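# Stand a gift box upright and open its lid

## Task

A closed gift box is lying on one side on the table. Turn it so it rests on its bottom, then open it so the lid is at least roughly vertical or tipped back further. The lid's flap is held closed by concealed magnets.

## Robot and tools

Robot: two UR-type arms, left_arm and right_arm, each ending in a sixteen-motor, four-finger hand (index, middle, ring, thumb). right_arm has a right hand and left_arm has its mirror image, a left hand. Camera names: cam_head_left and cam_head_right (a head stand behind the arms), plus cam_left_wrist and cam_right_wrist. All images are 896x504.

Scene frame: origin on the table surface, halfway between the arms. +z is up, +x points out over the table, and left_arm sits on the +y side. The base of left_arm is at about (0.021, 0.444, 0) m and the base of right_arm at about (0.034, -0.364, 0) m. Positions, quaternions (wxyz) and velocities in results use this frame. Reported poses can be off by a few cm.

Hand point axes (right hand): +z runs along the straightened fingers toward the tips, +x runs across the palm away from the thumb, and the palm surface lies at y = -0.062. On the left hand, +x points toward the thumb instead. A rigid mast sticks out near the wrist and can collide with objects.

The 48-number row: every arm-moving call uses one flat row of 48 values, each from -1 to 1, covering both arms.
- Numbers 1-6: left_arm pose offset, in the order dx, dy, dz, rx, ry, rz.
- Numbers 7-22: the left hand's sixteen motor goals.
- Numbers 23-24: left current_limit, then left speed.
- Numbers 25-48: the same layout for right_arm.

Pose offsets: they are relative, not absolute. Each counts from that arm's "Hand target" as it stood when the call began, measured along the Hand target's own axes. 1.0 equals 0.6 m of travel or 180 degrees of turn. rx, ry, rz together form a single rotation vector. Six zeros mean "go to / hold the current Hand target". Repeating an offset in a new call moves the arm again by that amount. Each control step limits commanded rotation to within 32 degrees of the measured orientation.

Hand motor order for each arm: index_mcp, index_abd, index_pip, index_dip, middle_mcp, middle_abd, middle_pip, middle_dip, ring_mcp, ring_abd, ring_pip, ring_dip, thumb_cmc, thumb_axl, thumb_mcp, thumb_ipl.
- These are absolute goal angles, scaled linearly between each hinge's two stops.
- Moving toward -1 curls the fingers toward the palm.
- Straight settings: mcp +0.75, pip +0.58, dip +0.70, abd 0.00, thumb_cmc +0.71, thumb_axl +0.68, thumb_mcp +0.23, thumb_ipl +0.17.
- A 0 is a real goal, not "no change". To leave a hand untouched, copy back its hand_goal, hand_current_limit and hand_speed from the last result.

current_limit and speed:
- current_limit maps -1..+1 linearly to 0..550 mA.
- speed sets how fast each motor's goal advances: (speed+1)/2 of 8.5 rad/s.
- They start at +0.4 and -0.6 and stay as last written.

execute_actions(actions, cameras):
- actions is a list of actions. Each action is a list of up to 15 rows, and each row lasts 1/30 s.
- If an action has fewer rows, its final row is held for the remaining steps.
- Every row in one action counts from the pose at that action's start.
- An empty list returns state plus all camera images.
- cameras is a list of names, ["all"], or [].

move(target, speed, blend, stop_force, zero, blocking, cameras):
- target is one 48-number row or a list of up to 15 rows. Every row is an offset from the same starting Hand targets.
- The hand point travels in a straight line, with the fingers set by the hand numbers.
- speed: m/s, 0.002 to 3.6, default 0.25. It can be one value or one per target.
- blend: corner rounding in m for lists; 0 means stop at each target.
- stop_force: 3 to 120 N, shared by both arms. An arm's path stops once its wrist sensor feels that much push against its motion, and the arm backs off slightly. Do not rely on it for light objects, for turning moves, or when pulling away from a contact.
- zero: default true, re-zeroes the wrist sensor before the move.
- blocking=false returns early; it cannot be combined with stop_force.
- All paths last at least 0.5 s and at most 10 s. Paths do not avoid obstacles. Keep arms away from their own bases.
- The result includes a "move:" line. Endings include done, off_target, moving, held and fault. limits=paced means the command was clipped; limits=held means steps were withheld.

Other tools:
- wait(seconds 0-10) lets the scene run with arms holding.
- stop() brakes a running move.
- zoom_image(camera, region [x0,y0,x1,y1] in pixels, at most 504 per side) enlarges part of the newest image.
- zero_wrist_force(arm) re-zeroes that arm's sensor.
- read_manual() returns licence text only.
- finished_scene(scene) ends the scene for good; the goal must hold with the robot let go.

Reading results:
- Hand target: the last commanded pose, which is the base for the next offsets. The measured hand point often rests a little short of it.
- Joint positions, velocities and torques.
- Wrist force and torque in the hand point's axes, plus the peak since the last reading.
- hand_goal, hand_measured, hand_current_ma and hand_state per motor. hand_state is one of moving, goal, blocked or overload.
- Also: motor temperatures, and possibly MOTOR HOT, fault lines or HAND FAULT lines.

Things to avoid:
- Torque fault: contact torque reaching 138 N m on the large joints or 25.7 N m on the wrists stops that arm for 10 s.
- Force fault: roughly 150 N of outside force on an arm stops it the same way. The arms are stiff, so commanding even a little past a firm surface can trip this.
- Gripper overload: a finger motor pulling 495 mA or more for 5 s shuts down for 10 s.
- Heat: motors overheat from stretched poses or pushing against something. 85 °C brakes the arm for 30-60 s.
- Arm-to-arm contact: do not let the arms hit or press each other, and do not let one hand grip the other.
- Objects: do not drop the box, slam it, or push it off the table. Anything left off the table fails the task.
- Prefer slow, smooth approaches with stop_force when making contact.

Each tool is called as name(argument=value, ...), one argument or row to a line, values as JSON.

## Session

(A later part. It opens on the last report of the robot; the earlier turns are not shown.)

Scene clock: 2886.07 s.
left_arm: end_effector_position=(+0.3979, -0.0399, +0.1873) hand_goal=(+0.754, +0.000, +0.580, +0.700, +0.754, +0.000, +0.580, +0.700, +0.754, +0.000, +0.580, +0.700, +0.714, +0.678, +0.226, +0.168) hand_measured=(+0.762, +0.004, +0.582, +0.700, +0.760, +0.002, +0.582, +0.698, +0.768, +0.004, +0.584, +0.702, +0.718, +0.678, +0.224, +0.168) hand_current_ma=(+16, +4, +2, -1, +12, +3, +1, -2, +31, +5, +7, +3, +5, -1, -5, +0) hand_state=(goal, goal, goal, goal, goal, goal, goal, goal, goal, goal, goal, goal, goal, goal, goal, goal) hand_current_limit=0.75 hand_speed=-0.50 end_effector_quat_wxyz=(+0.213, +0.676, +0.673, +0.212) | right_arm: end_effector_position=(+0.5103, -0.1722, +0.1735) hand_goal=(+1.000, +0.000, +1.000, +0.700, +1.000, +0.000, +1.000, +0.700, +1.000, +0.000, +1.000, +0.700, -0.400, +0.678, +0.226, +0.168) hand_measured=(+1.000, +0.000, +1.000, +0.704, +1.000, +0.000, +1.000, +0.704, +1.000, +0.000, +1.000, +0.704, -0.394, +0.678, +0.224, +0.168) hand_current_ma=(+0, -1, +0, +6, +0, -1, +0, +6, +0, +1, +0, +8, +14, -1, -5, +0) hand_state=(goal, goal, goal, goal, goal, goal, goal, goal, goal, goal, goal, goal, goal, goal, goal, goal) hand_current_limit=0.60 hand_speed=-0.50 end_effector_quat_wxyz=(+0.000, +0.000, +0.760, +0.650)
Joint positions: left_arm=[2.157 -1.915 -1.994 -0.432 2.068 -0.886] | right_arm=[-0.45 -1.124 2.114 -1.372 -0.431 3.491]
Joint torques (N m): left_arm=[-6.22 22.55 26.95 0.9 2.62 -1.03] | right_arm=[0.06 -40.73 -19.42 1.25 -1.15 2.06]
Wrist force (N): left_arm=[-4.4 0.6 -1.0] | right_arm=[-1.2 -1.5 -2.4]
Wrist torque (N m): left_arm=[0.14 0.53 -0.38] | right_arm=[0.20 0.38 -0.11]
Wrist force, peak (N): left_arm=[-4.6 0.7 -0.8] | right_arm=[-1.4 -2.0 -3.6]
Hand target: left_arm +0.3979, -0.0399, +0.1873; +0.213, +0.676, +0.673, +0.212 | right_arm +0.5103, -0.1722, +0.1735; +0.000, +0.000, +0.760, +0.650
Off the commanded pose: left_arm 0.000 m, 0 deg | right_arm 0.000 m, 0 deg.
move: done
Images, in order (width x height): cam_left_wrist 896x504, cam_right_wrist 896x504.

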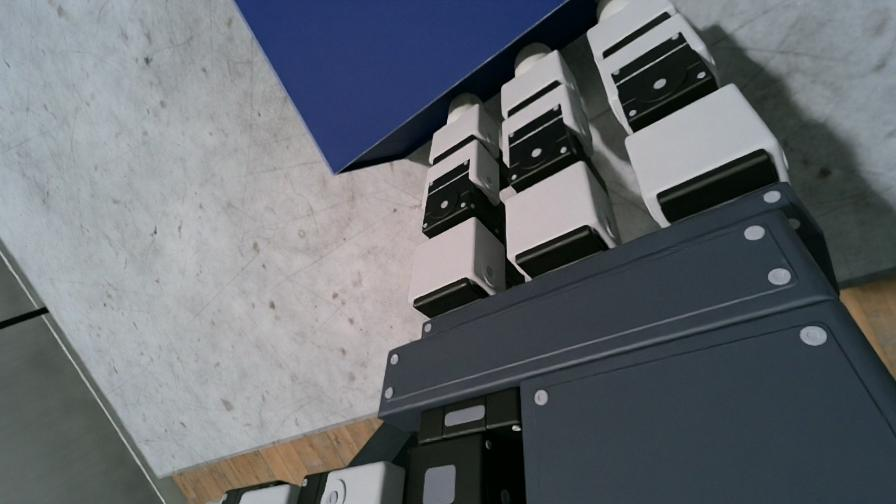

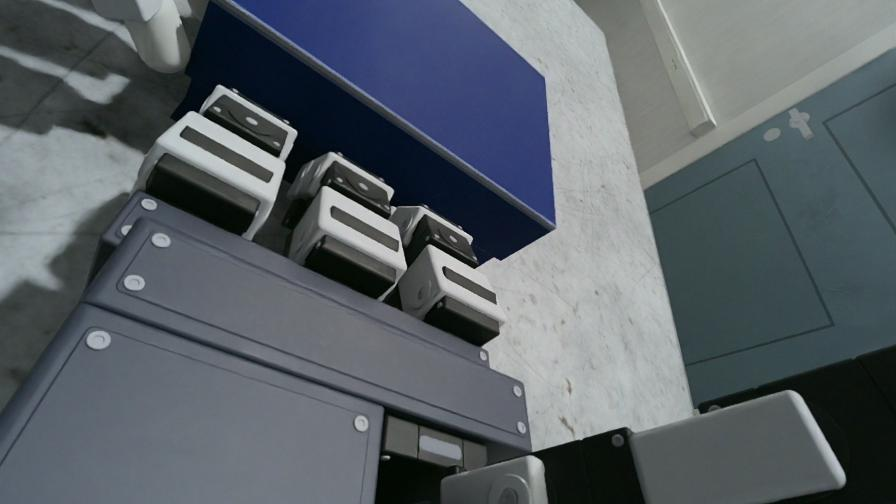

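move(
  target=[
    [-0.0,-0.05,-0.05,0,0,0,0.754,0,0.58,0.7,0.754,0,0.58,0.7,0.754,0,0.58,0.7,0.714,0.678,0.226,0.168,0.6,-0.5,0,0.103,-0.165,0,0,0,1.0,0,1,0.7,1.0,0,1,0.7,1.0,0,1,0.7,-0.4,0.678,0.226,0.168,0.6,-0.5],
    [0.0333,-0.1432,-0.1675,-0.25,0,0,0.754,0,0.58,0.7,0.754,0,0.58,0.7,0.754,0,0.58,0.7,0.714,0.678,0.226,0.168,0.6,-0.5,-0.35,0.188,-0.161,0.409,-0.3,0.462,0.754,0,-0.737,-0.17,0.754,0,-0.737,-0.17,0.754,0,-0.737,-0.17,-0.286,0.678,0.226,0.168,0.6,-0.5],
    [0.0333,-0.1432,-0.1675,-0.25,0,0,1,0,1,0.116,1,0,1,0.116,1,0,1,-0.471,0.714,0.678,0.226,0.168,0.6,-0.5,-0.45,0.071,0.166,0.409,-0.3,0.462,0.754,0,-0.737,-0.17,0.754,0,-0.737,-0.17,0.754,0,-0.737,-0.17,-0.286,0.678,0.226,0.168,0.6,-0.5],
  ],
  speed=0.15,
  cameras=["all"],
)

Scene clock: 3134.23 s.
left_arm: end_effector_position=(+0.3408, -0.0361, +0.1992) hand_goal=(+0.754, +0.000, +0.580, +0.700, +0.754, +0.000, +0.580, +0.700, +0.754, +0.000, +0.580, +0.700, +0.714, +0.678, +0.226, +0.168) hand_measured=(+0.762, +0.004, +0.582, +0.700, +0.760, +0.002, +0.582, +0.698, +0.766, +0.004, +0.584, +0.702, +0.718, +0.678, +0.224, +0.168) hand_current_ma=(+16, +4, +2, -1, +12, +3, +1, -2, +30, +5, +7, +3, +7, -1, -5, +0) hand_state=(goal, goal, goal, goal, goal, goal, goal, goal, goal, goal, goal, goal, goal, goal, goal, goal) hand_current_limit=0.60 hand_speed=-0.50 end_effector_quat_wxyz=(+0.260, +0.659, +0.656, +0.259) | right_arm: end_effector_position=(+0.5540, -0.2582, +0.2604) hand_goal=(+1.000, +0.000, +1.000, +0.700, +1.000, +0.000, +1.000, +0.700, +1.000, +0.000, +1.000, +0.700, -0.400, +0.678, +0.226, +0.168) hand_measured=(+1.000, +0.000, +1.000, +0.704, +1.000, +0.000, +1.000, +0.704, +1.000, +0.000, +1.000, +0.704, -0.394, +0.678, +0.224, +0.168) hand_current_ma=(+0, -1, +0, +5, +0, -1, +0, +5, +0, +1, +0, +6, +14, -1, -5, +0) hand_state=(goal, goal, goal, goal, goal, goal, goal, goal, goal, goal, goal, goal, goal, goal, goal, goal) hand_current_limit=0.60 hand_speed=-0.50 end_effector_quat_wxyz=(-0.023, +0.177, +0.827, +0.532)
Joint positions: left_arm=[2.033 -1.91 -2.074 -0.332 2.226 -0.969] | right_arm=[-0.621 -1.475 2.106 -1.511 -0.595 4.182]
Joint torques (N m): left_arm=[7.27 47.87 25.59 0.98 -0.35 -0.6] | right_arm=[6.47 -33.43 -10.39 -3.25 -1.8 2.04]
Wrist force (N): left_arm=[-4.3 0.7 -0.8] | right_arm=[-1.0 -1.6 -1.2]
Wrist torque (N m): left_arm=[0.17 0.54 -0.37] | right_arm=[0.07 0.22 -0.09]
Wrist force, peak (N): left_arm=[-4.6 0.8 -0.9] | right_arm=[-1.0 -2.1 -2.3]
Hand target: left_arm +0.3408, -0.0361, +0.1992; +0.260, +0.659, +0.656, +0.259 (not the last commanded pose) | right_arm +0.5540, -0.2582, +0.2604; -0.023, +0.177, +0.827, +0.532 (not the last commanded pose)
Off the commanded pose: left_arm 0.076 m, 37 deg | right_arm 0.302 m, 98 deg.
move: held (left_arm; a check stopped the path), off_target (right_arm; braked when a check withheld steps of left_arm); path passed 1 of 3 targets; target 2's new numbers were not sent; target 3's new numbers were not sent; limits=held
pose unreachable (left arm): on one or more control steps of this call, first in action 0 (counted from 0), this arm could not follow its commanded pose, so it was not sent that pose on those steps. It may still have moved: this result reports where it is.
cause: moving toward the commanded pose would bring two parts of the arm too close to each other (joints 4 (wrist 1) to 6 (wrist 3) lie between them).

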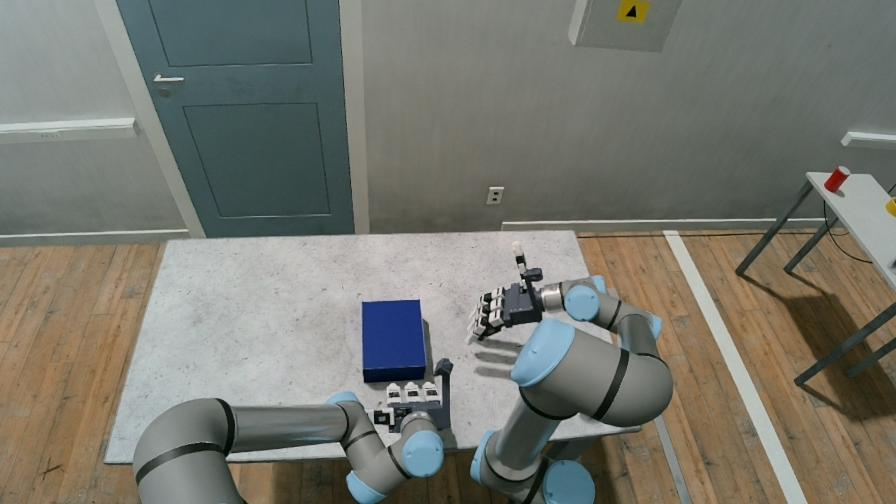

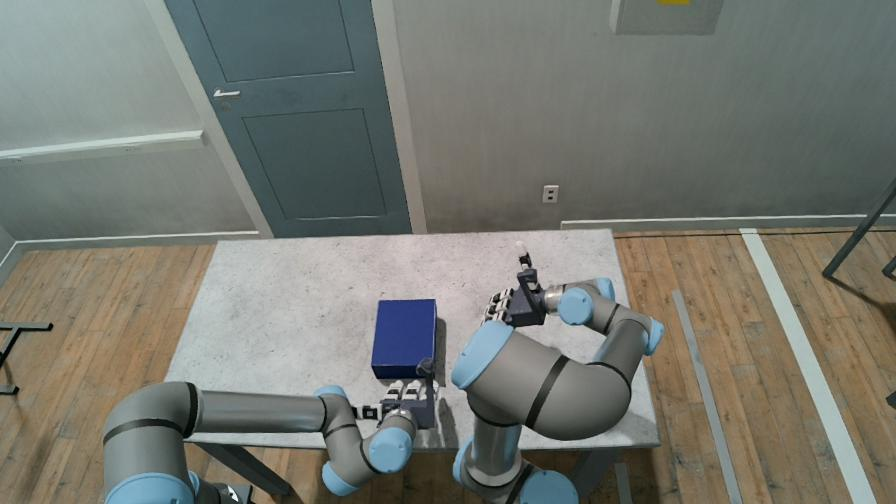

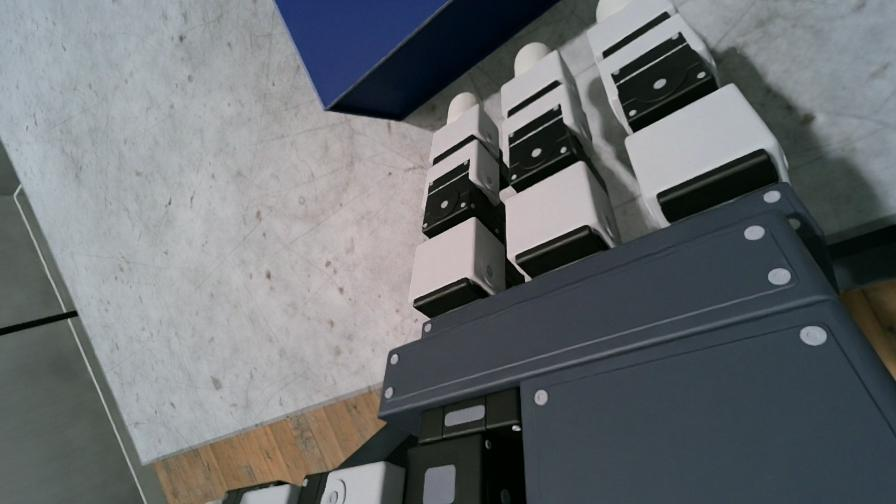

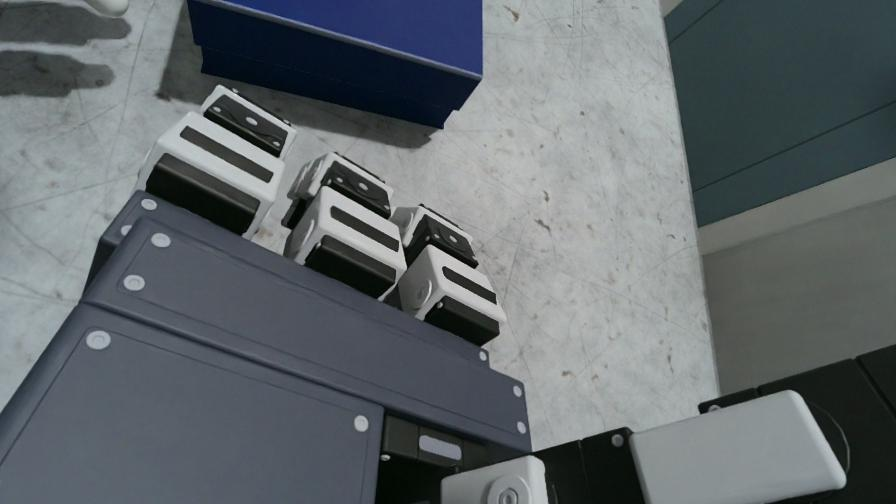

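move(
  target=[
    [0.327,0.044,-0.098,0,0,0,0.754,0,0.58,0.7,0.754,0,0.58,0.7,0.754,0,0.58,0.7,0.714,0.678,0.226,0.168,0.6,-0.5,0.0,0.05,-0.05,0,0,0,1.0,0,1,0.7,1.0,0,1,0.7,1.0,0,1,0.7,-0.4,0.678,0.226,0.168,0.6,-0.5],
    [0.393,0.18,0.1687,0.187,0.188,-0.476,0.754,0,-0.737,-0.17,0.754,0,-0.737,-0.17,0.754,0,-0.737,-0.17,-0.286,0.678,0.226,0.168,0.6,-0.5,0.0686,-0.0119,0.2426,0.36,-0.0156,-0.12,1,0,-0.022,0.522,1,0,-0.022,0.522,1,0,-0.022,0.522,-0.4,0.678,0.226,0.168,0.6,-0.5],
  ],
  speed=0.18,
  cameras=["all"],
)

Scene clock: 3197.00 s.
left_arm: end_effector_position=(+0.4899, +0.1991, +0.1988) hand_goal=(+0.754, +0.000, -0.736, -0.170, +0.754, +0.000, -0.736, -0.170, +0.754, +0.000, -0.736, -0.170, -0.286, +0.678, +0.226, +0.168) hand_measured=(+0.756, +0.004, -0.730, -0.166, +0.756, +0.002, -0.728, -0.166, +0.756, +0.004, -0.730, -0.166, -0.284, +0.678, +0.224, +0.168) hand_current_ma=(+2, +4, +12, +5, +2, +3, +15, +5, +2, +4, +12, +5, +3, -1, -5, +0) hand_state=(goal, goal, goal, goal, goal, goal, goal, goal, goal, goal, goal, goal, goal, goal, goal, goal) hand_current_limit=0.60 hand_speed=-0.50 end_effector_quat_wxyz=(-0.001, -0.001, +1.000, +0.000) | right_arm: end_effector_position=(+0.5351, -0.1203, +0.2006) hand_goal=(+1.000, +0.000, -0.022, +0.522, +1.000, +0.000, -0.022, +0.522, +1.000, +0.000, -0.022, +0.522, -0.400, +0.678, +0.226, +0.168) hand_measured=(+0.998, +0.000, -0.018, +0.524, +0.998, +0.000, -0.018, +0.524, +0.998, +0.000, -0.018, +0.526, -0.398, +0.678, +0.224, +0.168) hand_current_ma=(-5, -1, +7, +5, -4, -1, +7, +5, -4, +1, +7, +5, +5, -1, -5, +0) hand_state=(goal, goal, goal, goal, goal, goal, goal, goal, goal, goal, goal, goal, goal, goal, goal, goal) hand_current_limit=0.60 hand_speed=-0.50 end_effector_quat_wxyz=(+0.000, +0.000, +1.000, +0.000)
Joint positions: left_arm=[2.779 -1.839 -1.677 -1.198 1.57 -1.937] | right_arm=[0.006 -1.509 1.919 -1.981 -1.571 4.764]
Joint torques (N m): left_arm=[6.88 23.31 31.45 0.3 -1.65 -0.81] | right_arm=[6.44 -10.62 -33.78 -0.55 -2.89 2.2]
Wrist force (N): left_arm=[-4.1 -0.1 -1.7] | right_arm=[0.6 -0.8 -0.9]
Wrist torque (N m): left_arm=[0.24 0.50 -0.26] | right_arm=[0.02 -0.15 0.00]
Wrist force, peak (N): left_arm=[-5.3 0.8 -0.4] | right_arm=[-1.1 -1.8 -1.1]
Hand target: left_arm +0.4899, +0.1991, +0.1988; -0.001, -0.001, +1.000, +0.000 | right_arm +0.5351, -0.1203, +0.2006; +0.000, +0.000, +1.000, +0.000
Off the commanded pose: left_arm 0.000 m, 0 deg | right_arm 0.000 m, 0 deg.
move: done

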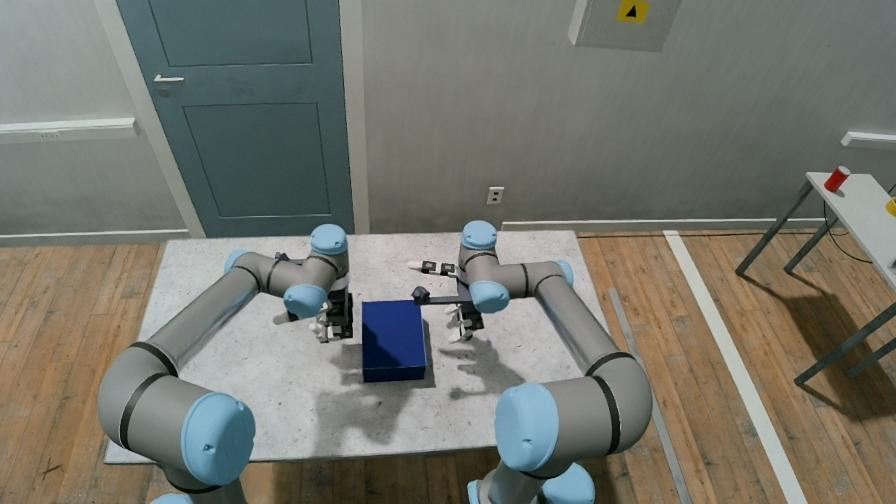

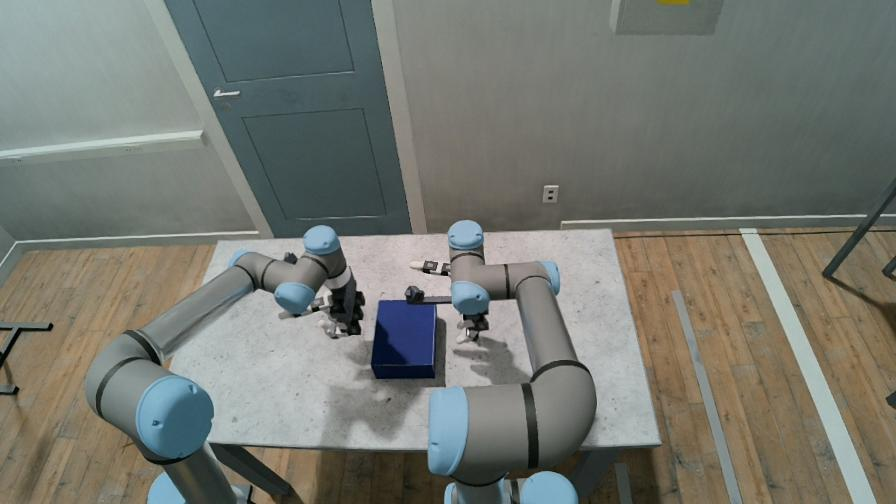

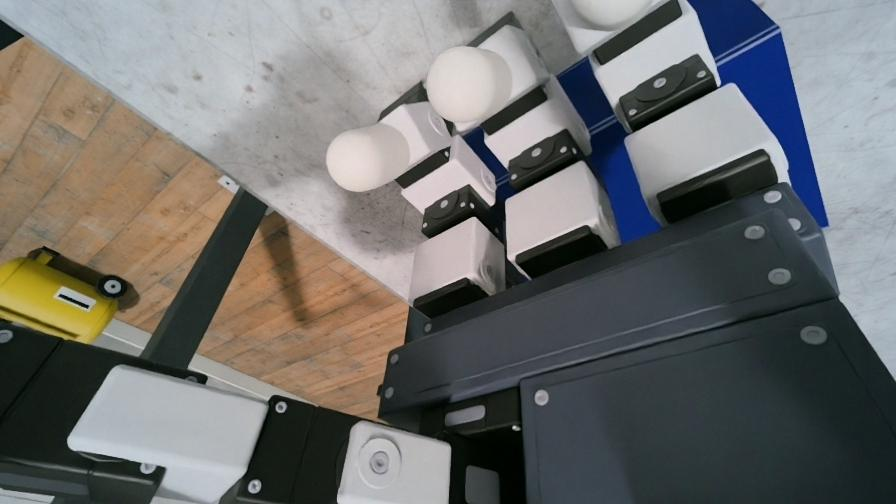

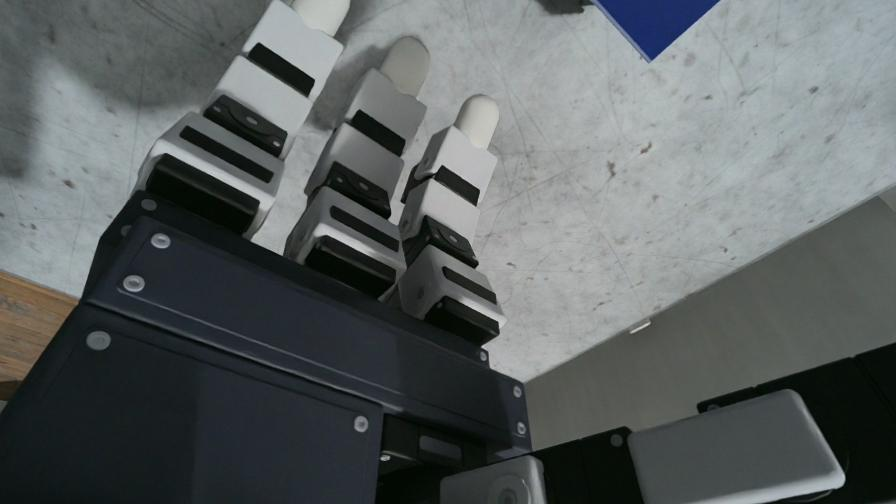

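move(
  target=[
    [0,0,0.191,0,0,0,0.754,0,-0.737,-0.17,0.754,0,-0.737,-0.17,0.754,0,-0.737,-0.17,-0.286,0.678,0.226,0.168,0.6,-0.5,0,0,0.141,0,0,0,1,0,-0.022,0.522,1,0,-0.022,0.522,1,0,-0.022,0.522,-0.4,0.678,0.226,0.168,0.6,-0.5],
  ],
  speed=0.12,
)

move(
  target=[
    [0,-0.0433,0,0,0,0,0.754,0,-0.737,-0.17,0.754,0,-0.737,-0.17,0.754,0,-0.737,-0.17,-0.286,0.678,0.226,0.168,0.6,-0.5,0,0.133,0,0,0,0,1,0,-0.022,0.522,1,0,-0.022,0.522,1,0,-0.022,0.522,-0.4,0.678,0.226,0.168,0.6,-0.5],
  ],
  speed=0.02,
  stop_force=10,
  cameras=["cam_head_right","cam_left_wrist"],
)

Scene clock: 3208.80 s.
left_arm: end_effector_position=(+0.4896, +0.1991, +0.0843) hand_goal=(+0.754, +0.000, -0.736, -0.170, +0.754, +0.000, -0.736, -0.170, +0.754, +0.000, -0.736, -0.170, -0.286, +0.678, +0.226, +0.168) hand_measured=(+0.756, +0.004, -0.730, -0.166, +0.756, +0.002, -0.728, -0.166, +0.756, +0.004, -0.730, -0.166, -0.284, +0.678, +0.224, +0.168) hand_current_ma=(+2, +4, +11, +5, +2, +3, +15, +5, +2, +4, +12, +5, +3, -1, -5, +0) hand_state=(goal, goal, goal, goal, goal, goal, goal, goal, goal, goal, goal, goal, goal, goal, goal, goal) hand_current_limit=0.60 hand_speed=-0.50 end_effector_quat_wxyz=(-0.001, -0.001, +1.000, +0.000) | right_arm: end_effector_position=(+0.5351, -0.1204, +0.1161) hand_goal=(+1.000, +0.000, -0.022, +0.522, +1.000, +0.000, -0.022, +0.522, +1.000, +0.000, -0.022, +0.522, -0.400, +0.678, +0.226, +0.168) hand_measured=(+0.998, +0.000, -0.018, +0.524, +0.998, +0.000, -0.018, +0.524, +0.998, +0.000, -0.018, +0.526, -0.398, +0.678, +0.224, +0.168) hand_current_ma=(-5, -1, +6, +5, -4, -1, +7, +5, -4, +1, +7, +5, +5, -1, -5, +0) hand_state=(goal, goal, goal, goal, goal, goal, goal, goal, goal, goal, goal, goal, goal, goal, goal, goal) hand_current_limit=0.60 hand_speed=-0.50 end_effector_quat_wxyz=(+0.000, +0.000, +1.000, +0.000)
Joint positions: left_arm=[2.778 -1.974 -1.824 -0.917 1.57 -1.937] | right_arm=[0.005 -1.4 2.044 -2.215 -1.571 4.764]
Joint torques (N m): left_arm=[-5.74 25.18 5.6 4.72 1.62 -1.25] | right_arm=[3.51 -12.4 -11.43 -4.22 2.33 2.06]
Wrist force (N): left_arm=[-4.0 0.2 -1.6] | right_arm=[0.5 -1.2 -0.9]
Wrist torque (N m): left_arm=[0.27 0.48 -0.27] | right_arm=[-0.09 -0.11 0.00]
Wrist force, peak (N): left_arm=[-4.2 -0.2 -2.2] | right_arm=[0.5 -0.9 -1.5]
Hand target: left_arm +0.4896, +0.1991, +0.0842; -0.001, -0.001, +1.000, +0.000 | right_arm +0.5351, -0.1204, +0.1160; +0.000, +0.000, +1.000, +0.000
Off the commanded pose: left_arm 0.000 m, 0 deg | right_arm 0.000 m, 0 deg.
move: done

Scene clock: 3213.33 s.
left_arm: end_effector_position=(+0.4896, +0.1783, +0.0842) hand_goal=(+0.754, +0.000, -0.736, -0.170, +0.754, +0.000, -0.736, -0.170, +0.754, +0.000, -0.736, -0.170, -0.286, +0.678, +0.226, +0.168) hand_measured=(+0.752, +0.004, -0.730, -0.166, +0.752, +0.002, -0.728, -0.166, +0.752, +0.004, -0.730, -0.166, -0.284, +0.678, +0.224, +0.168) hand_current_ma=(-2, +4, +11, +5, -2, +3, +15, +5, -3, +4, +12, +5, +3, -1, -5, +0) hand_state=(goal, goal, goal, goal, goal, goal, goal, goal, goal, goal, goal, goal, goal, goal, goal, goal) hand_current_limit=0.60 hand_speed=-0.50 end_effector_quat_wxyz=(-0.001, -0.001, +1.000, +0.000) | right_arm: end_effector_position=(+0.5350, -0.0567, +0.1160) hand_goal=(+1.000, +0.000, -0.022, +0.522, +1.000, +0.000, -0.022, +0.522, +1.000, +0.000, -0.022, +0.522, -0.400, +0.678, +0.226, +0.168) hand_measured=(+1.000, +0.000, -0.008, +0.526, +1.000, +0.000, -0.008, +0.526, +1.000, +0.000, -0.008, +0.526, -0.398, +0.678, +0.224, +0.168) hand_current_ma=(+0, +0, +30, +5, +0, +0, +31, +5, +0, +0, +31, +5, +4, -1, -5, +0) hand_state=(goal, goal, goal, goal, goal, goal, goal, goal, goal, goal, goal, goal, goal, goal, goal, goal) hand_current_limit=0.60 hand_speed=-0.50 end_effector_quat_wxyz=(+0.000, +0.000, +1.000, +0.000)
Joint positions: left_arm=[2.745 -1.998 -1.788 -0.929 1.57 -1.97] | right_arm=[0.133 -1.349 1.98 -2.202 -1.571 4.891]
Joint torques (N m): left_arm=[7.93 54.23 7.32 4.76 -1.37 1.77] | right_arm=[-5.7 -39.37 -11.54 -4.33 2.92 -1.81]
Wrist force (N): left_arm=[-3.2 1.0 -1.5] | right_arm=[-1.1 -3.0 -1.5]
Wrist torque (N m): left_arm=[0.22 0.43 -0.31] | right_arm=[-0.01 0.02 0.00]
Wrist force, peak (N): left_arm=[-2.8 18.1 -7.8] | right_arm=[1.1 -12.9 -8.7]
Hand target: left_arm +0.4896, +0.1783, +0.0842; -0.001, -0.001, +1.000, +0.000 (not the last commanded pose) | right_arm +0.5350, -0.0567, +0.1160; +0.000, +0.000, +1.000, +0.000 (not the last commanded pose)
Off the commanded pose: left_arm 0.005 m, 0 deg | right_arm 0.016 m, 0 deg.
move: contact (left_arm, right_arm)
Images, in order (width x height): cam_head_right 896x504, cam_left_wrist 896x504.

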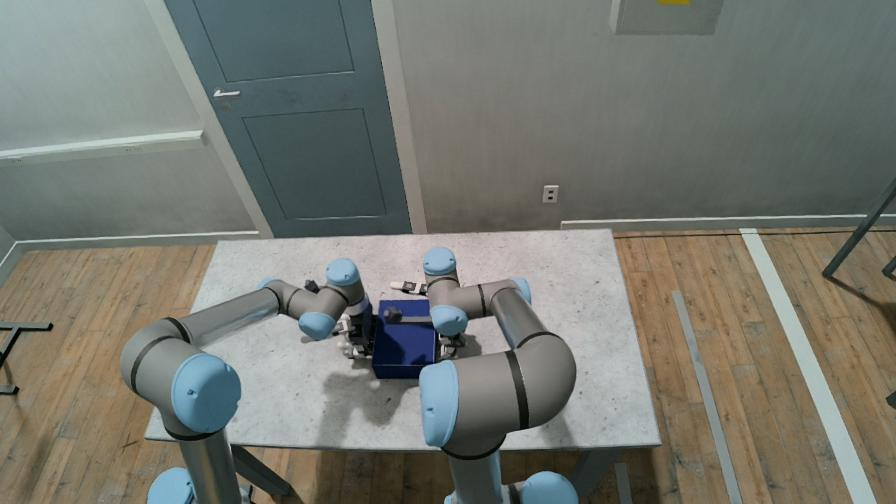

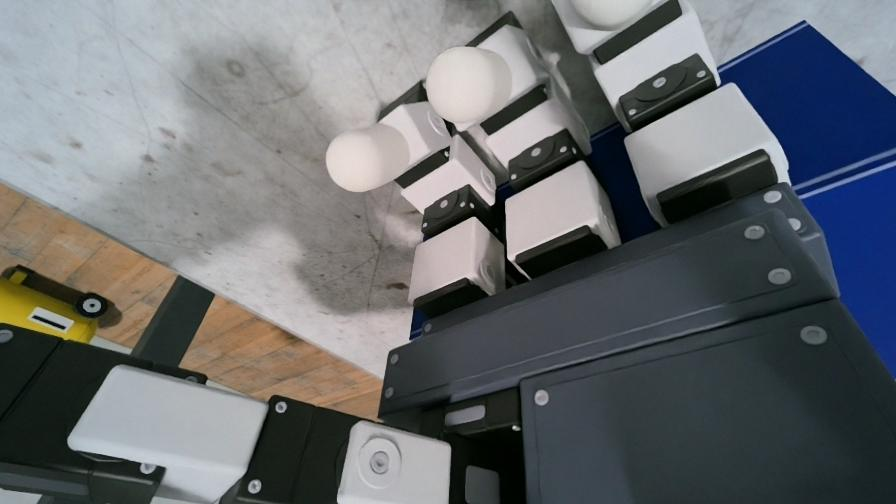

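move(
  target=[
    [0,-0.0042,0,0,0,0,0.754,0,-0.737,-0.17,0.754,0,-0.737,-0.17,0.754,0,-0.737,-0.17,-0.286,0.678,0.226,0.168,0.6,-0.5,0,0.0025,0,0,0,0,1,0,-0.022,0.522,1,0,-0.022,0.522,1,0,-0.022,0.522,-0.4,0.678,0.226,0.168,0.6,-0.5],
    [-0.0663,-0.0053,0,0,0,0.0833,0.754,0,-0.737,-0.17,0.754,0,-0.737,-0.17,0.754,0,-0.737,-0.17,-0.286,0.678,0.226,0.168,0.6,-0.5,0.0358,-0.0052,0,0,0,0.0833,1,0,-0.022,0.522,1,0,-0.022,0.522,1,0,-0.022,0.522,-0.4,0.678,0.226,0.168,0.6,-0.5],
    [-0.1297,-0.0282,0,0,0,0.1667,0.754,0,-0.737,-0.17,0.754,0,-0.737,-0.17,0.754,0,-0.737,-0.17,-0.286,0.678,0.226,0.168,0.6,-0.5,0.073,-0.0077,0,0,0,0.1667,1,0,-0.022,0.522,1,0,-0.022,0.522,1,0,-0.022,0.522,-0.4,0.678,0.226,0.168,0.6,-0.5],
    [-0.1843,-0.071,0,0,0,0.25,0.754,0,-0.737,-0.17,0.754,0,-0.737,-0.17,0.754,0,-0.737,-0.17,-0.286,0.678,0.226,0.168,0.6,-0.5,0.1102,-0.005,0,0,0,0.25,1,0,-0.022,0.522,1,0,-0.022,0.522,1,0,-0.022,0.522,-0.4,0.678,0.226,0.168,0.6,-0.5],
  ],
  speed=0.08,
  blend=[0.001,0.006,0.006,0.0],
  cameras=["cam_head_right","cam_head_left"],
)

Scene clock: 3251.40 s.
left_arm: end_effector_position=(+0.6002, +0.1359, +0.0840) hand_goal=(+0.754, +0.000, -0.736, -0.170, +0.754, +0.000, -0.736, -0.170, +0.754, +0.000, -0.736, -0.170, -0.286, +0.678, +0.226, +0.168) hand_measured=(+0.752, +0.004, -0.730, -0.166, +0.750, +0.002, -0.728, -0.166, +0.750, +0.004, -0.730, -0.166, -0.284, +0.678, +0.224, +0.168) hand_current_ma=(-4, +4, +11, +5, -5, +3, +15, +5, -6, +4, +12, +5, +3, -1, -5, +0) hand_state=(goal, goal, goal, goal, goal, goal, goal, goal, goal, goal, goal, goal, goal, goal, goal, goal) hand_current_limit=0.60 hand_speed=-0.50 end_effector_quat_wxyz=(-0.001, +0.382, +0.924, -0.001) | right_arm: end_effector_position=(+0.4689, -0.0597, +0.1160) hand_goal=(+1.000, +0.000, -0.022, +0.522, +1.000, +0.000, -0.022, +0.522, +1.000, +0.000, -0.022, +0.522, -0.400, +0.678, +0.226, +0.168) hand_measured=(+1.000, +0.012, +0.022, +0.538, +1.000, +0.012, +0.022, +0.538, +1.000, +0.012, +0.022, +0.540, -0.398, +0.678, +0.224, +0.168) hand_current_ma=(+1, +23, +133, +39, +1, +21, +138, +39, +1, +22, +133, +47, +4, -1, -5, +0) hand_state=(goal, goal, blocked, goal, goal, goal, blocked, goal, goal, goal, blocked, goal, goal, goal, goal, goal) hand_current_limit=0.60 hand_speed=-0.50 end_effector_quat_wxyz=(+0.000, +0.382, +0.924, +0.000)
Joint positions: left_arm=[2.724 -2.108 -1.61 -0.996 1.57 -1.207] | right_arm=[0.275 -1.539 2.202 -2.234 -1.571 5.818]
Joint torques (N m): left_arm=[-9.14 31.5 28.07 0.15 -2.6 1.6] | right_arm=[7.86 -32.15 -14.76 -5.69 -1.93 2.12]
Wrist force (N): left_arm=[-3.7 4.9 -3.1] | right_arm=[-1.3 -6.3 0.0]
Wrist torque (N m): left_arm=[0.39 0.49 -0.51] | right_arm=[0.34 -0.13 -0.15]
Wrist force, peak (N): left_arm=[-7.2 30.1 -13.5] | right_arm=[-3.1 -29.1 -20.0]
Hand target: left_arm +0.6003, +0.1359, +0.0840; -0.001, +0.382, +0.924, -0.001 | right_arm +0.4689, -0.0597, +0.1160; +0.000, +0.382, +0.924, +0.000
Off the commanded pose: left_arm 0.000 m, 0 deg | right_arm 0.000 m, 0 deg.
move: done
Images, in order (width x height): cam_head_left 896x504, cam_head_right 896x504.

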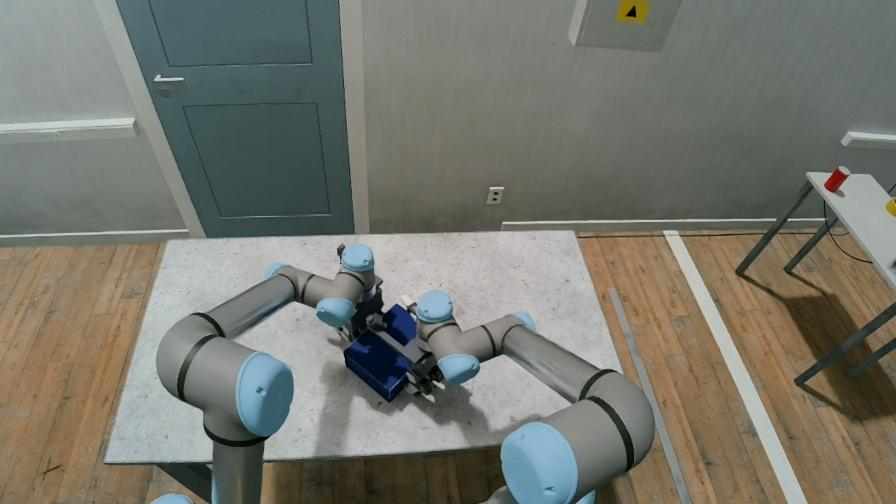

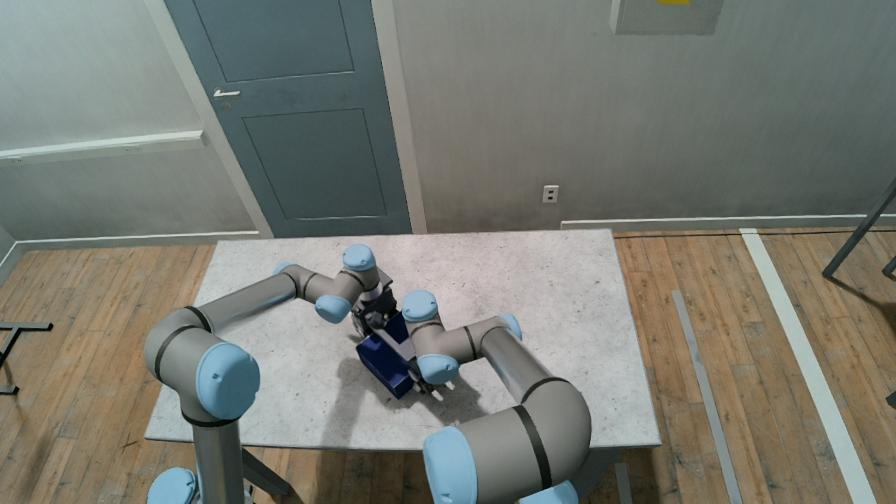

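move(
  target=[
    [-0.0714,-0.0137,0,0,0,0.0833,0.754,0,-0.737,-0.17,0.754,0,-0.737,-0.17,0.754,0,-0.737,-0.17,-0.286,0.678,0.226,0.168,0.6,-0.5,0.0308,-0.0197,0,0,0,0.0833,1,0,-0.022,0.522,1,0,-0.022,0.522,1,0,-0.022,0.522,-0.4,0.678,0.226,0.168,0.6,-0.5],
    [-0.1397,-0.0485,0,0,0,0.1667,0.754,0,-0.737,-0.17,0.754,0,-0.737,-0.17,0.754,0,-0.737,-0.17,-0.286,0.678,0.226,0.168,0.6,-0.5,0.0628,-0.0343,0,0,0,0.1667,1,0,-0.022,0.522,1,0,-0.022,0.522,1,0,-0.022,0.522,-0.4,0.678,0.226,0.168,0.6,-0.5],
    [-0.1994,-0.1035,0,0,0,0.25,0.754,0,-0.737,-0.17,0.754,0,-0.737,-0.17,0.754,0,-0.737,-0.17,-0.286,0.678,0.226,0.168,0.6,-0.5,0.095,-0.0438,0,0,0,0.25,1,0,-0.022,0.522,1,0,-0.022,0.522,1,0,-0.022,0.522,-0.4,0.678,0.226,0.168,0.6,-0.5],
  ],
  speed=0.08,
  blend=[0.006,0.006,0.0],
  cameras=["cam_head_right","cam_head_left"],
)

Scene clock: 3268.77 s.
left_arm: end_effector_position=(+0.6376, +0.0604, +0.0838) hand_goal=(+0.754, +0.000, -0.736, -0.170, +0.754, +0.000, -0.736, -0.170, +0.754, +0.000, -0.736, -0.170, -0.286, +0.678, +0.226, +0.168) hand_measured=(+0.750, +0.004, -0.730, -0.166, +0.752, +0.002, -0.728, -0.166, +0.752, +0.004, -0.730, -0.166, -0.284, +0.678, +0.224, +0.168) hand_current_ma=(-7, +4, +11, +5, -4, +3, +15, +5, -2, +4, +12, +5, +3, -1, -5, +0) hand_state=(goal, goal, goal, goal, goal, goal, goal, goal, goal, goal, goal, goal, goal, goal, goal, goal) hand_current_limit=0.60 hand_speed=-0.50 end_effector_quat_wxyz=(-0.001, +0.598, +0.802, -0.001) | right_arm: end_effector_position=(+0.4276, -0.0481, +0.1160) hand_goal=(+1.000, +0.000, -0.022, +0.522, +1.000, +0.000, -0.022, +0.522, +1.000, +0.000, -0.022, +0.522, -0.400, +0.678, +0.226, +0.168) hand_measured=(+1.000, +0.020, +0.030, +0.544, +1.000, +0.002, -0.018, +0.526, +1.000, +0.004, -0.018, +0.526, -0.398, +0.678, +0.224, +0.168) hand_current_ma=(+1, +43, +165, +61, +0, +4, +7, +6, +0, +5, +7, +6, +4, -1, -5, +0) hand_state=(goal, goal, blocked, blocked, goal, goal, goal, goal, goal, goal, goal, goal, goal, goal, goal, goal) hand_current_limit=0.60 hand_speed=-0.50 end_effector_quat_wxyz=(-0.034, +0.545, +0.838, +0.018)
Joint positions: left_arm=[2.666 -2.174 -1.499 -1.042 1.57 -0.766] | right_arm=[0.373 -1.585 2.242 -2.222 -1.494 6.284]
Joint torques (N m): left_arm=[7.48 64.52 7.67 4.8 -0.36 -1.02] | right_arm=[-6.58 -30.95 -15.25 -1.22 3.28 1.79]
Wrist force (N): left_arm=[-3.9 1.1 -1.4] | right_arm=[-1.1 -3.7 0.4]
Wrist torque (N m): left_arm=[0.17 0.52 -0.18] | right_arm=[-0.09 0.03 -0.04]
Wrist force, peak (N): left_arm=[-5.4 27.6 -10.8] | right_arm=[-5.4 -24.9 -16.8]
Hand target: left_arm +0.6376, +0.0605, +0.0839; -0.001, +0.598, +0.802, -0.001 (not the last commanded pose) | right_arm +0.4272, -0.0474, +0.1160; +0.000, +0.611, +0.791, +0.000 (not the last commanded pose)
Off the commanded pose: left_arm 0.053 m, 16 deg | right_arm 0.020 m, 24 deg.
joint sent to its limit (right arm) — joint 6 (wrist 3), upper limit.
move: held (left_arm; a check stopped the path), off_target (right_arm; braked when a check withheld steps of left_arm); path passed 1 of 3 targets; limits=held
pose unreachable (left arm): on one or more control steps of this call, first in action 0 (counted from 0), this arm could not follow its commanded pose, so it was not sent that pose on those steps. It may still have moved: this result reports where it is.
cause: moving toward the commanded pose would bring a part of the arm too close to another arm (a part of this arm just beyond joint 4 (wrist 1) and a part of the right arm just beyond its joint 6 (wrist 3), 7 mm apart when this arm was first held).
Images, in order (width x height): cam_head_left 896x504, cam_head_right 896x504.

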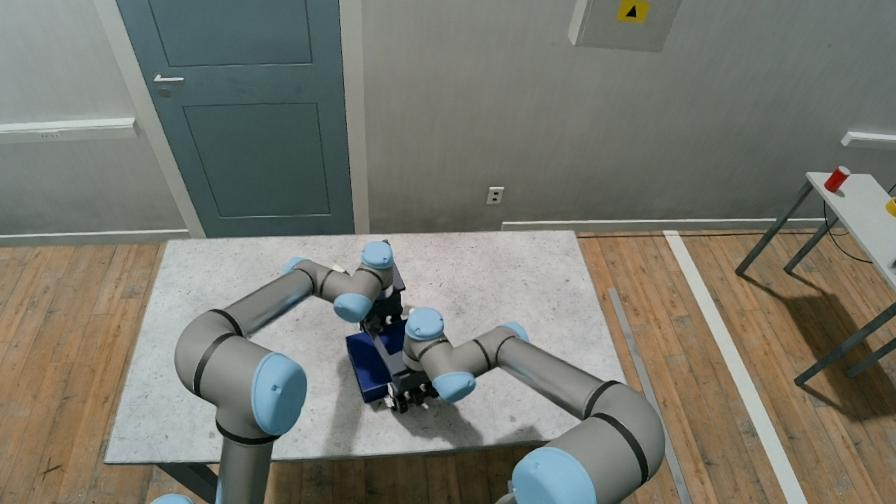

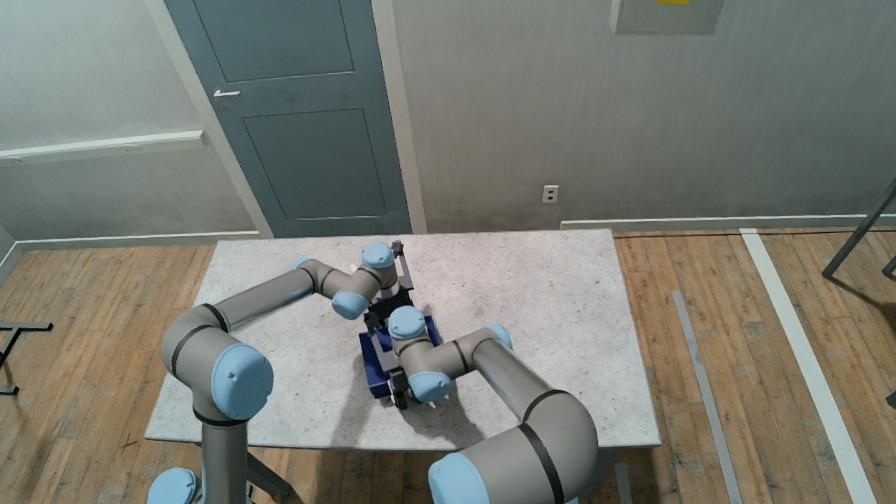

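move(
  target=[
    [0,0.1,0,0,0,0,0.754,0,-0.737,-0.17,0.754,0,-0.737,-0.17,0.754,0,-0.737,-0.17,-0.286,0.678,0.226,0.168,0.6,-0.5,0,-0.1,0,0,0,0,1,0,-0.022,0.522,1,0,-0.022,0.522,1,0,-0.022,0.522,-0.4,0.678,0.226,0.168,0.6,-0.5],
    [0,0.1,-0.35,0,0,0,0.754,0,-0.737,-0.17,0.754,0,-0.737,-0.17,0.754,0,-0.737,-0.17,-0.286,0.678,0.226,0.168,0.6,-0.5,0,-0.15,-0.25,0,0,-0.25,1,0,-0.022,0.522,1,0,-0.022,0.522,1,0,-0.022,0.522,-0.4,0.678,0.226,0.168,0.6,-0.5],
  ],
  speed=0.15,
  cameras=["all"],
)

Scene clock: 3291.27 s.
left_arm: end_effector_position=(+0.6956, +0.0777, +0.2937) hand_goal=(+0.754, +0.000, -0.736, -0.170, +0.754, +0.000, -0.736, -0.170, +0.754, +0.000, -0.736, -0.170, -0.286, +0.678, +0.226, +0.168) hand_measured=(+0.752, +0.004, -0.730, -0.166, +0.752, +0.002, -0.728, -0.166, +0.752, +0.004, -0.730, -0.166, -0.284, +0.678, +0.224, +0.168) hand_current_ma=(-1, +4, +11, +5, -1, +3, +15, +5, -1, +4, +12, +5, +3, -1, -5, +0) hand_state=(goal, goal, goal, goal, goal, goal, goal, goal, goal, goal, goal, goal, goal, goal, goal, goal) hand_current_limit=0.60 hand_speed=-0.50 end_effector_quat_wxyz=(-0.001, +0.598, +0.802, -0.001) | right_arm: end_effector_position=(+0.3402, -0.0701, +0.2660) hand_goal=(+1.000, +0.000, -0.022, +0.522, +1.000, +0.000, -0.022, +0.522, +1.000, +0.000, -0.022, +0.522, -0.400, +0.678, +0.226, +0.168) hand_measured=(+1.000, +0.004, -0.018, +0.526, +1.000, +0.002, -0.018, +0.526, +1.000, +0.004, -0.018, +0.526, -0.398, +0.678, +0.224, +0.168) hand_current_ma=(+0, +4, +6, +6, +0, +4, +7, +6, +0, +4, +6, +6, +4, -1, -5, +0) hand_state=(goal, goal, goal, goal, goal, goal, goal, goal, goal, goal, goal, goal, goal, goal, goal, goal) hand_current_limit=0.60 hand_speed=-0.50 end_effector_quat_wxyz=(+0.000, +0.262, +0.965, +0.000)
Joint positions: left_arm=[2.724 -2.126 -1.015 -1.573 1.57 -0.708] | right_arm=[0.307 -2.008 2.141 -1.703 -1.571 5.596]
Joint torques (N m): left_arm=[7.98 38.85 32.9 0.77 -0.57 -0.97] | right_arm=[-6.24 -15.99 -35.67 -0.59 -3 -1.77]
Wrist force (N): left_arm=[-4.5 0.2 -1.7] | right_arm=[-0.3 -2.0 -0.9]
Wrist torque (N m): left_arm=[0.26 0.58 -0.41] | right_arm=[-0.18 0.06 0.09]
Wrist force, peak (N): left_arm=[-4.7 0.0 -2.1] | right_arm=[-1.1 -3.9 0.8]
Hand target: left_arm +0.6956, +0.0776, +0.2937; -0.001, +0.598, +0.802, -0.001 | right_arm +0.3402, -0.0701, +0.2660; +0.000, +0.262, +0.965, +0.000
Off the commanded pose: left_arm 0.000 m, 0 deg | right_arm 0.000 m, 0 deg.
move: done

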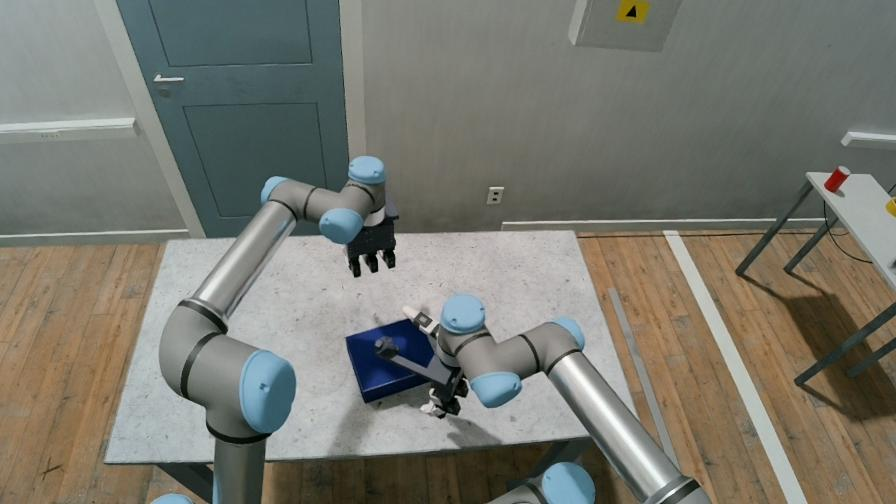

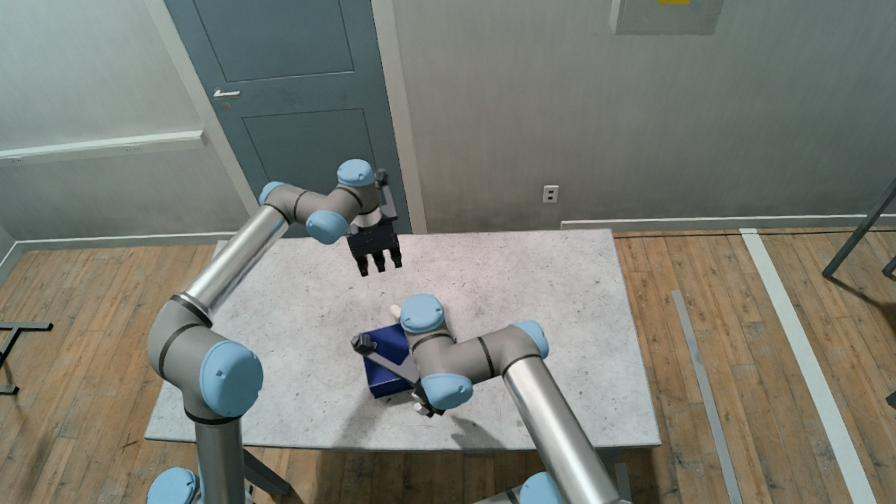

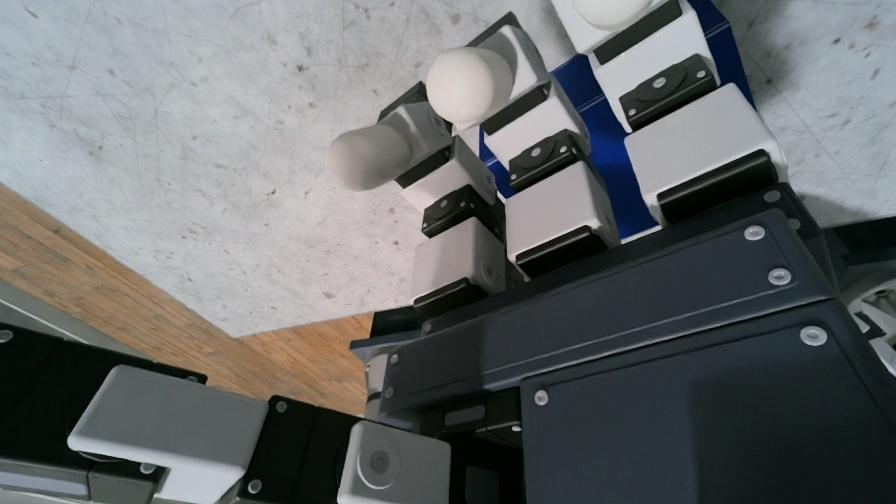

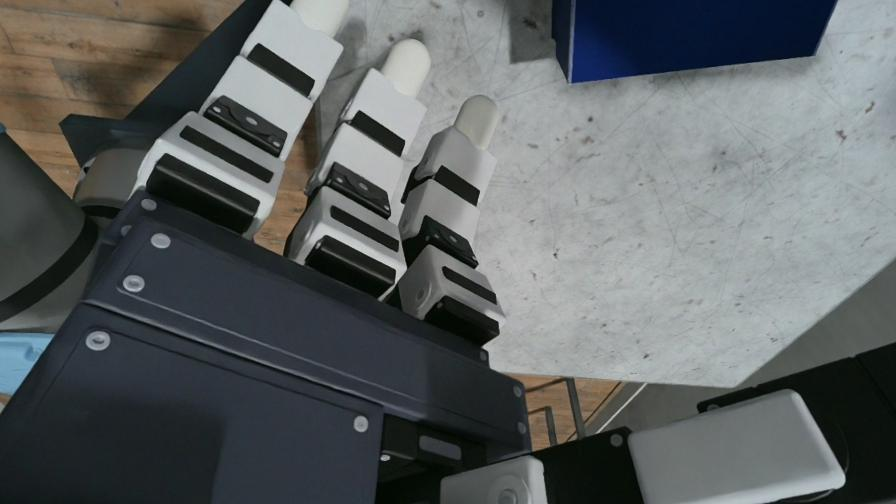

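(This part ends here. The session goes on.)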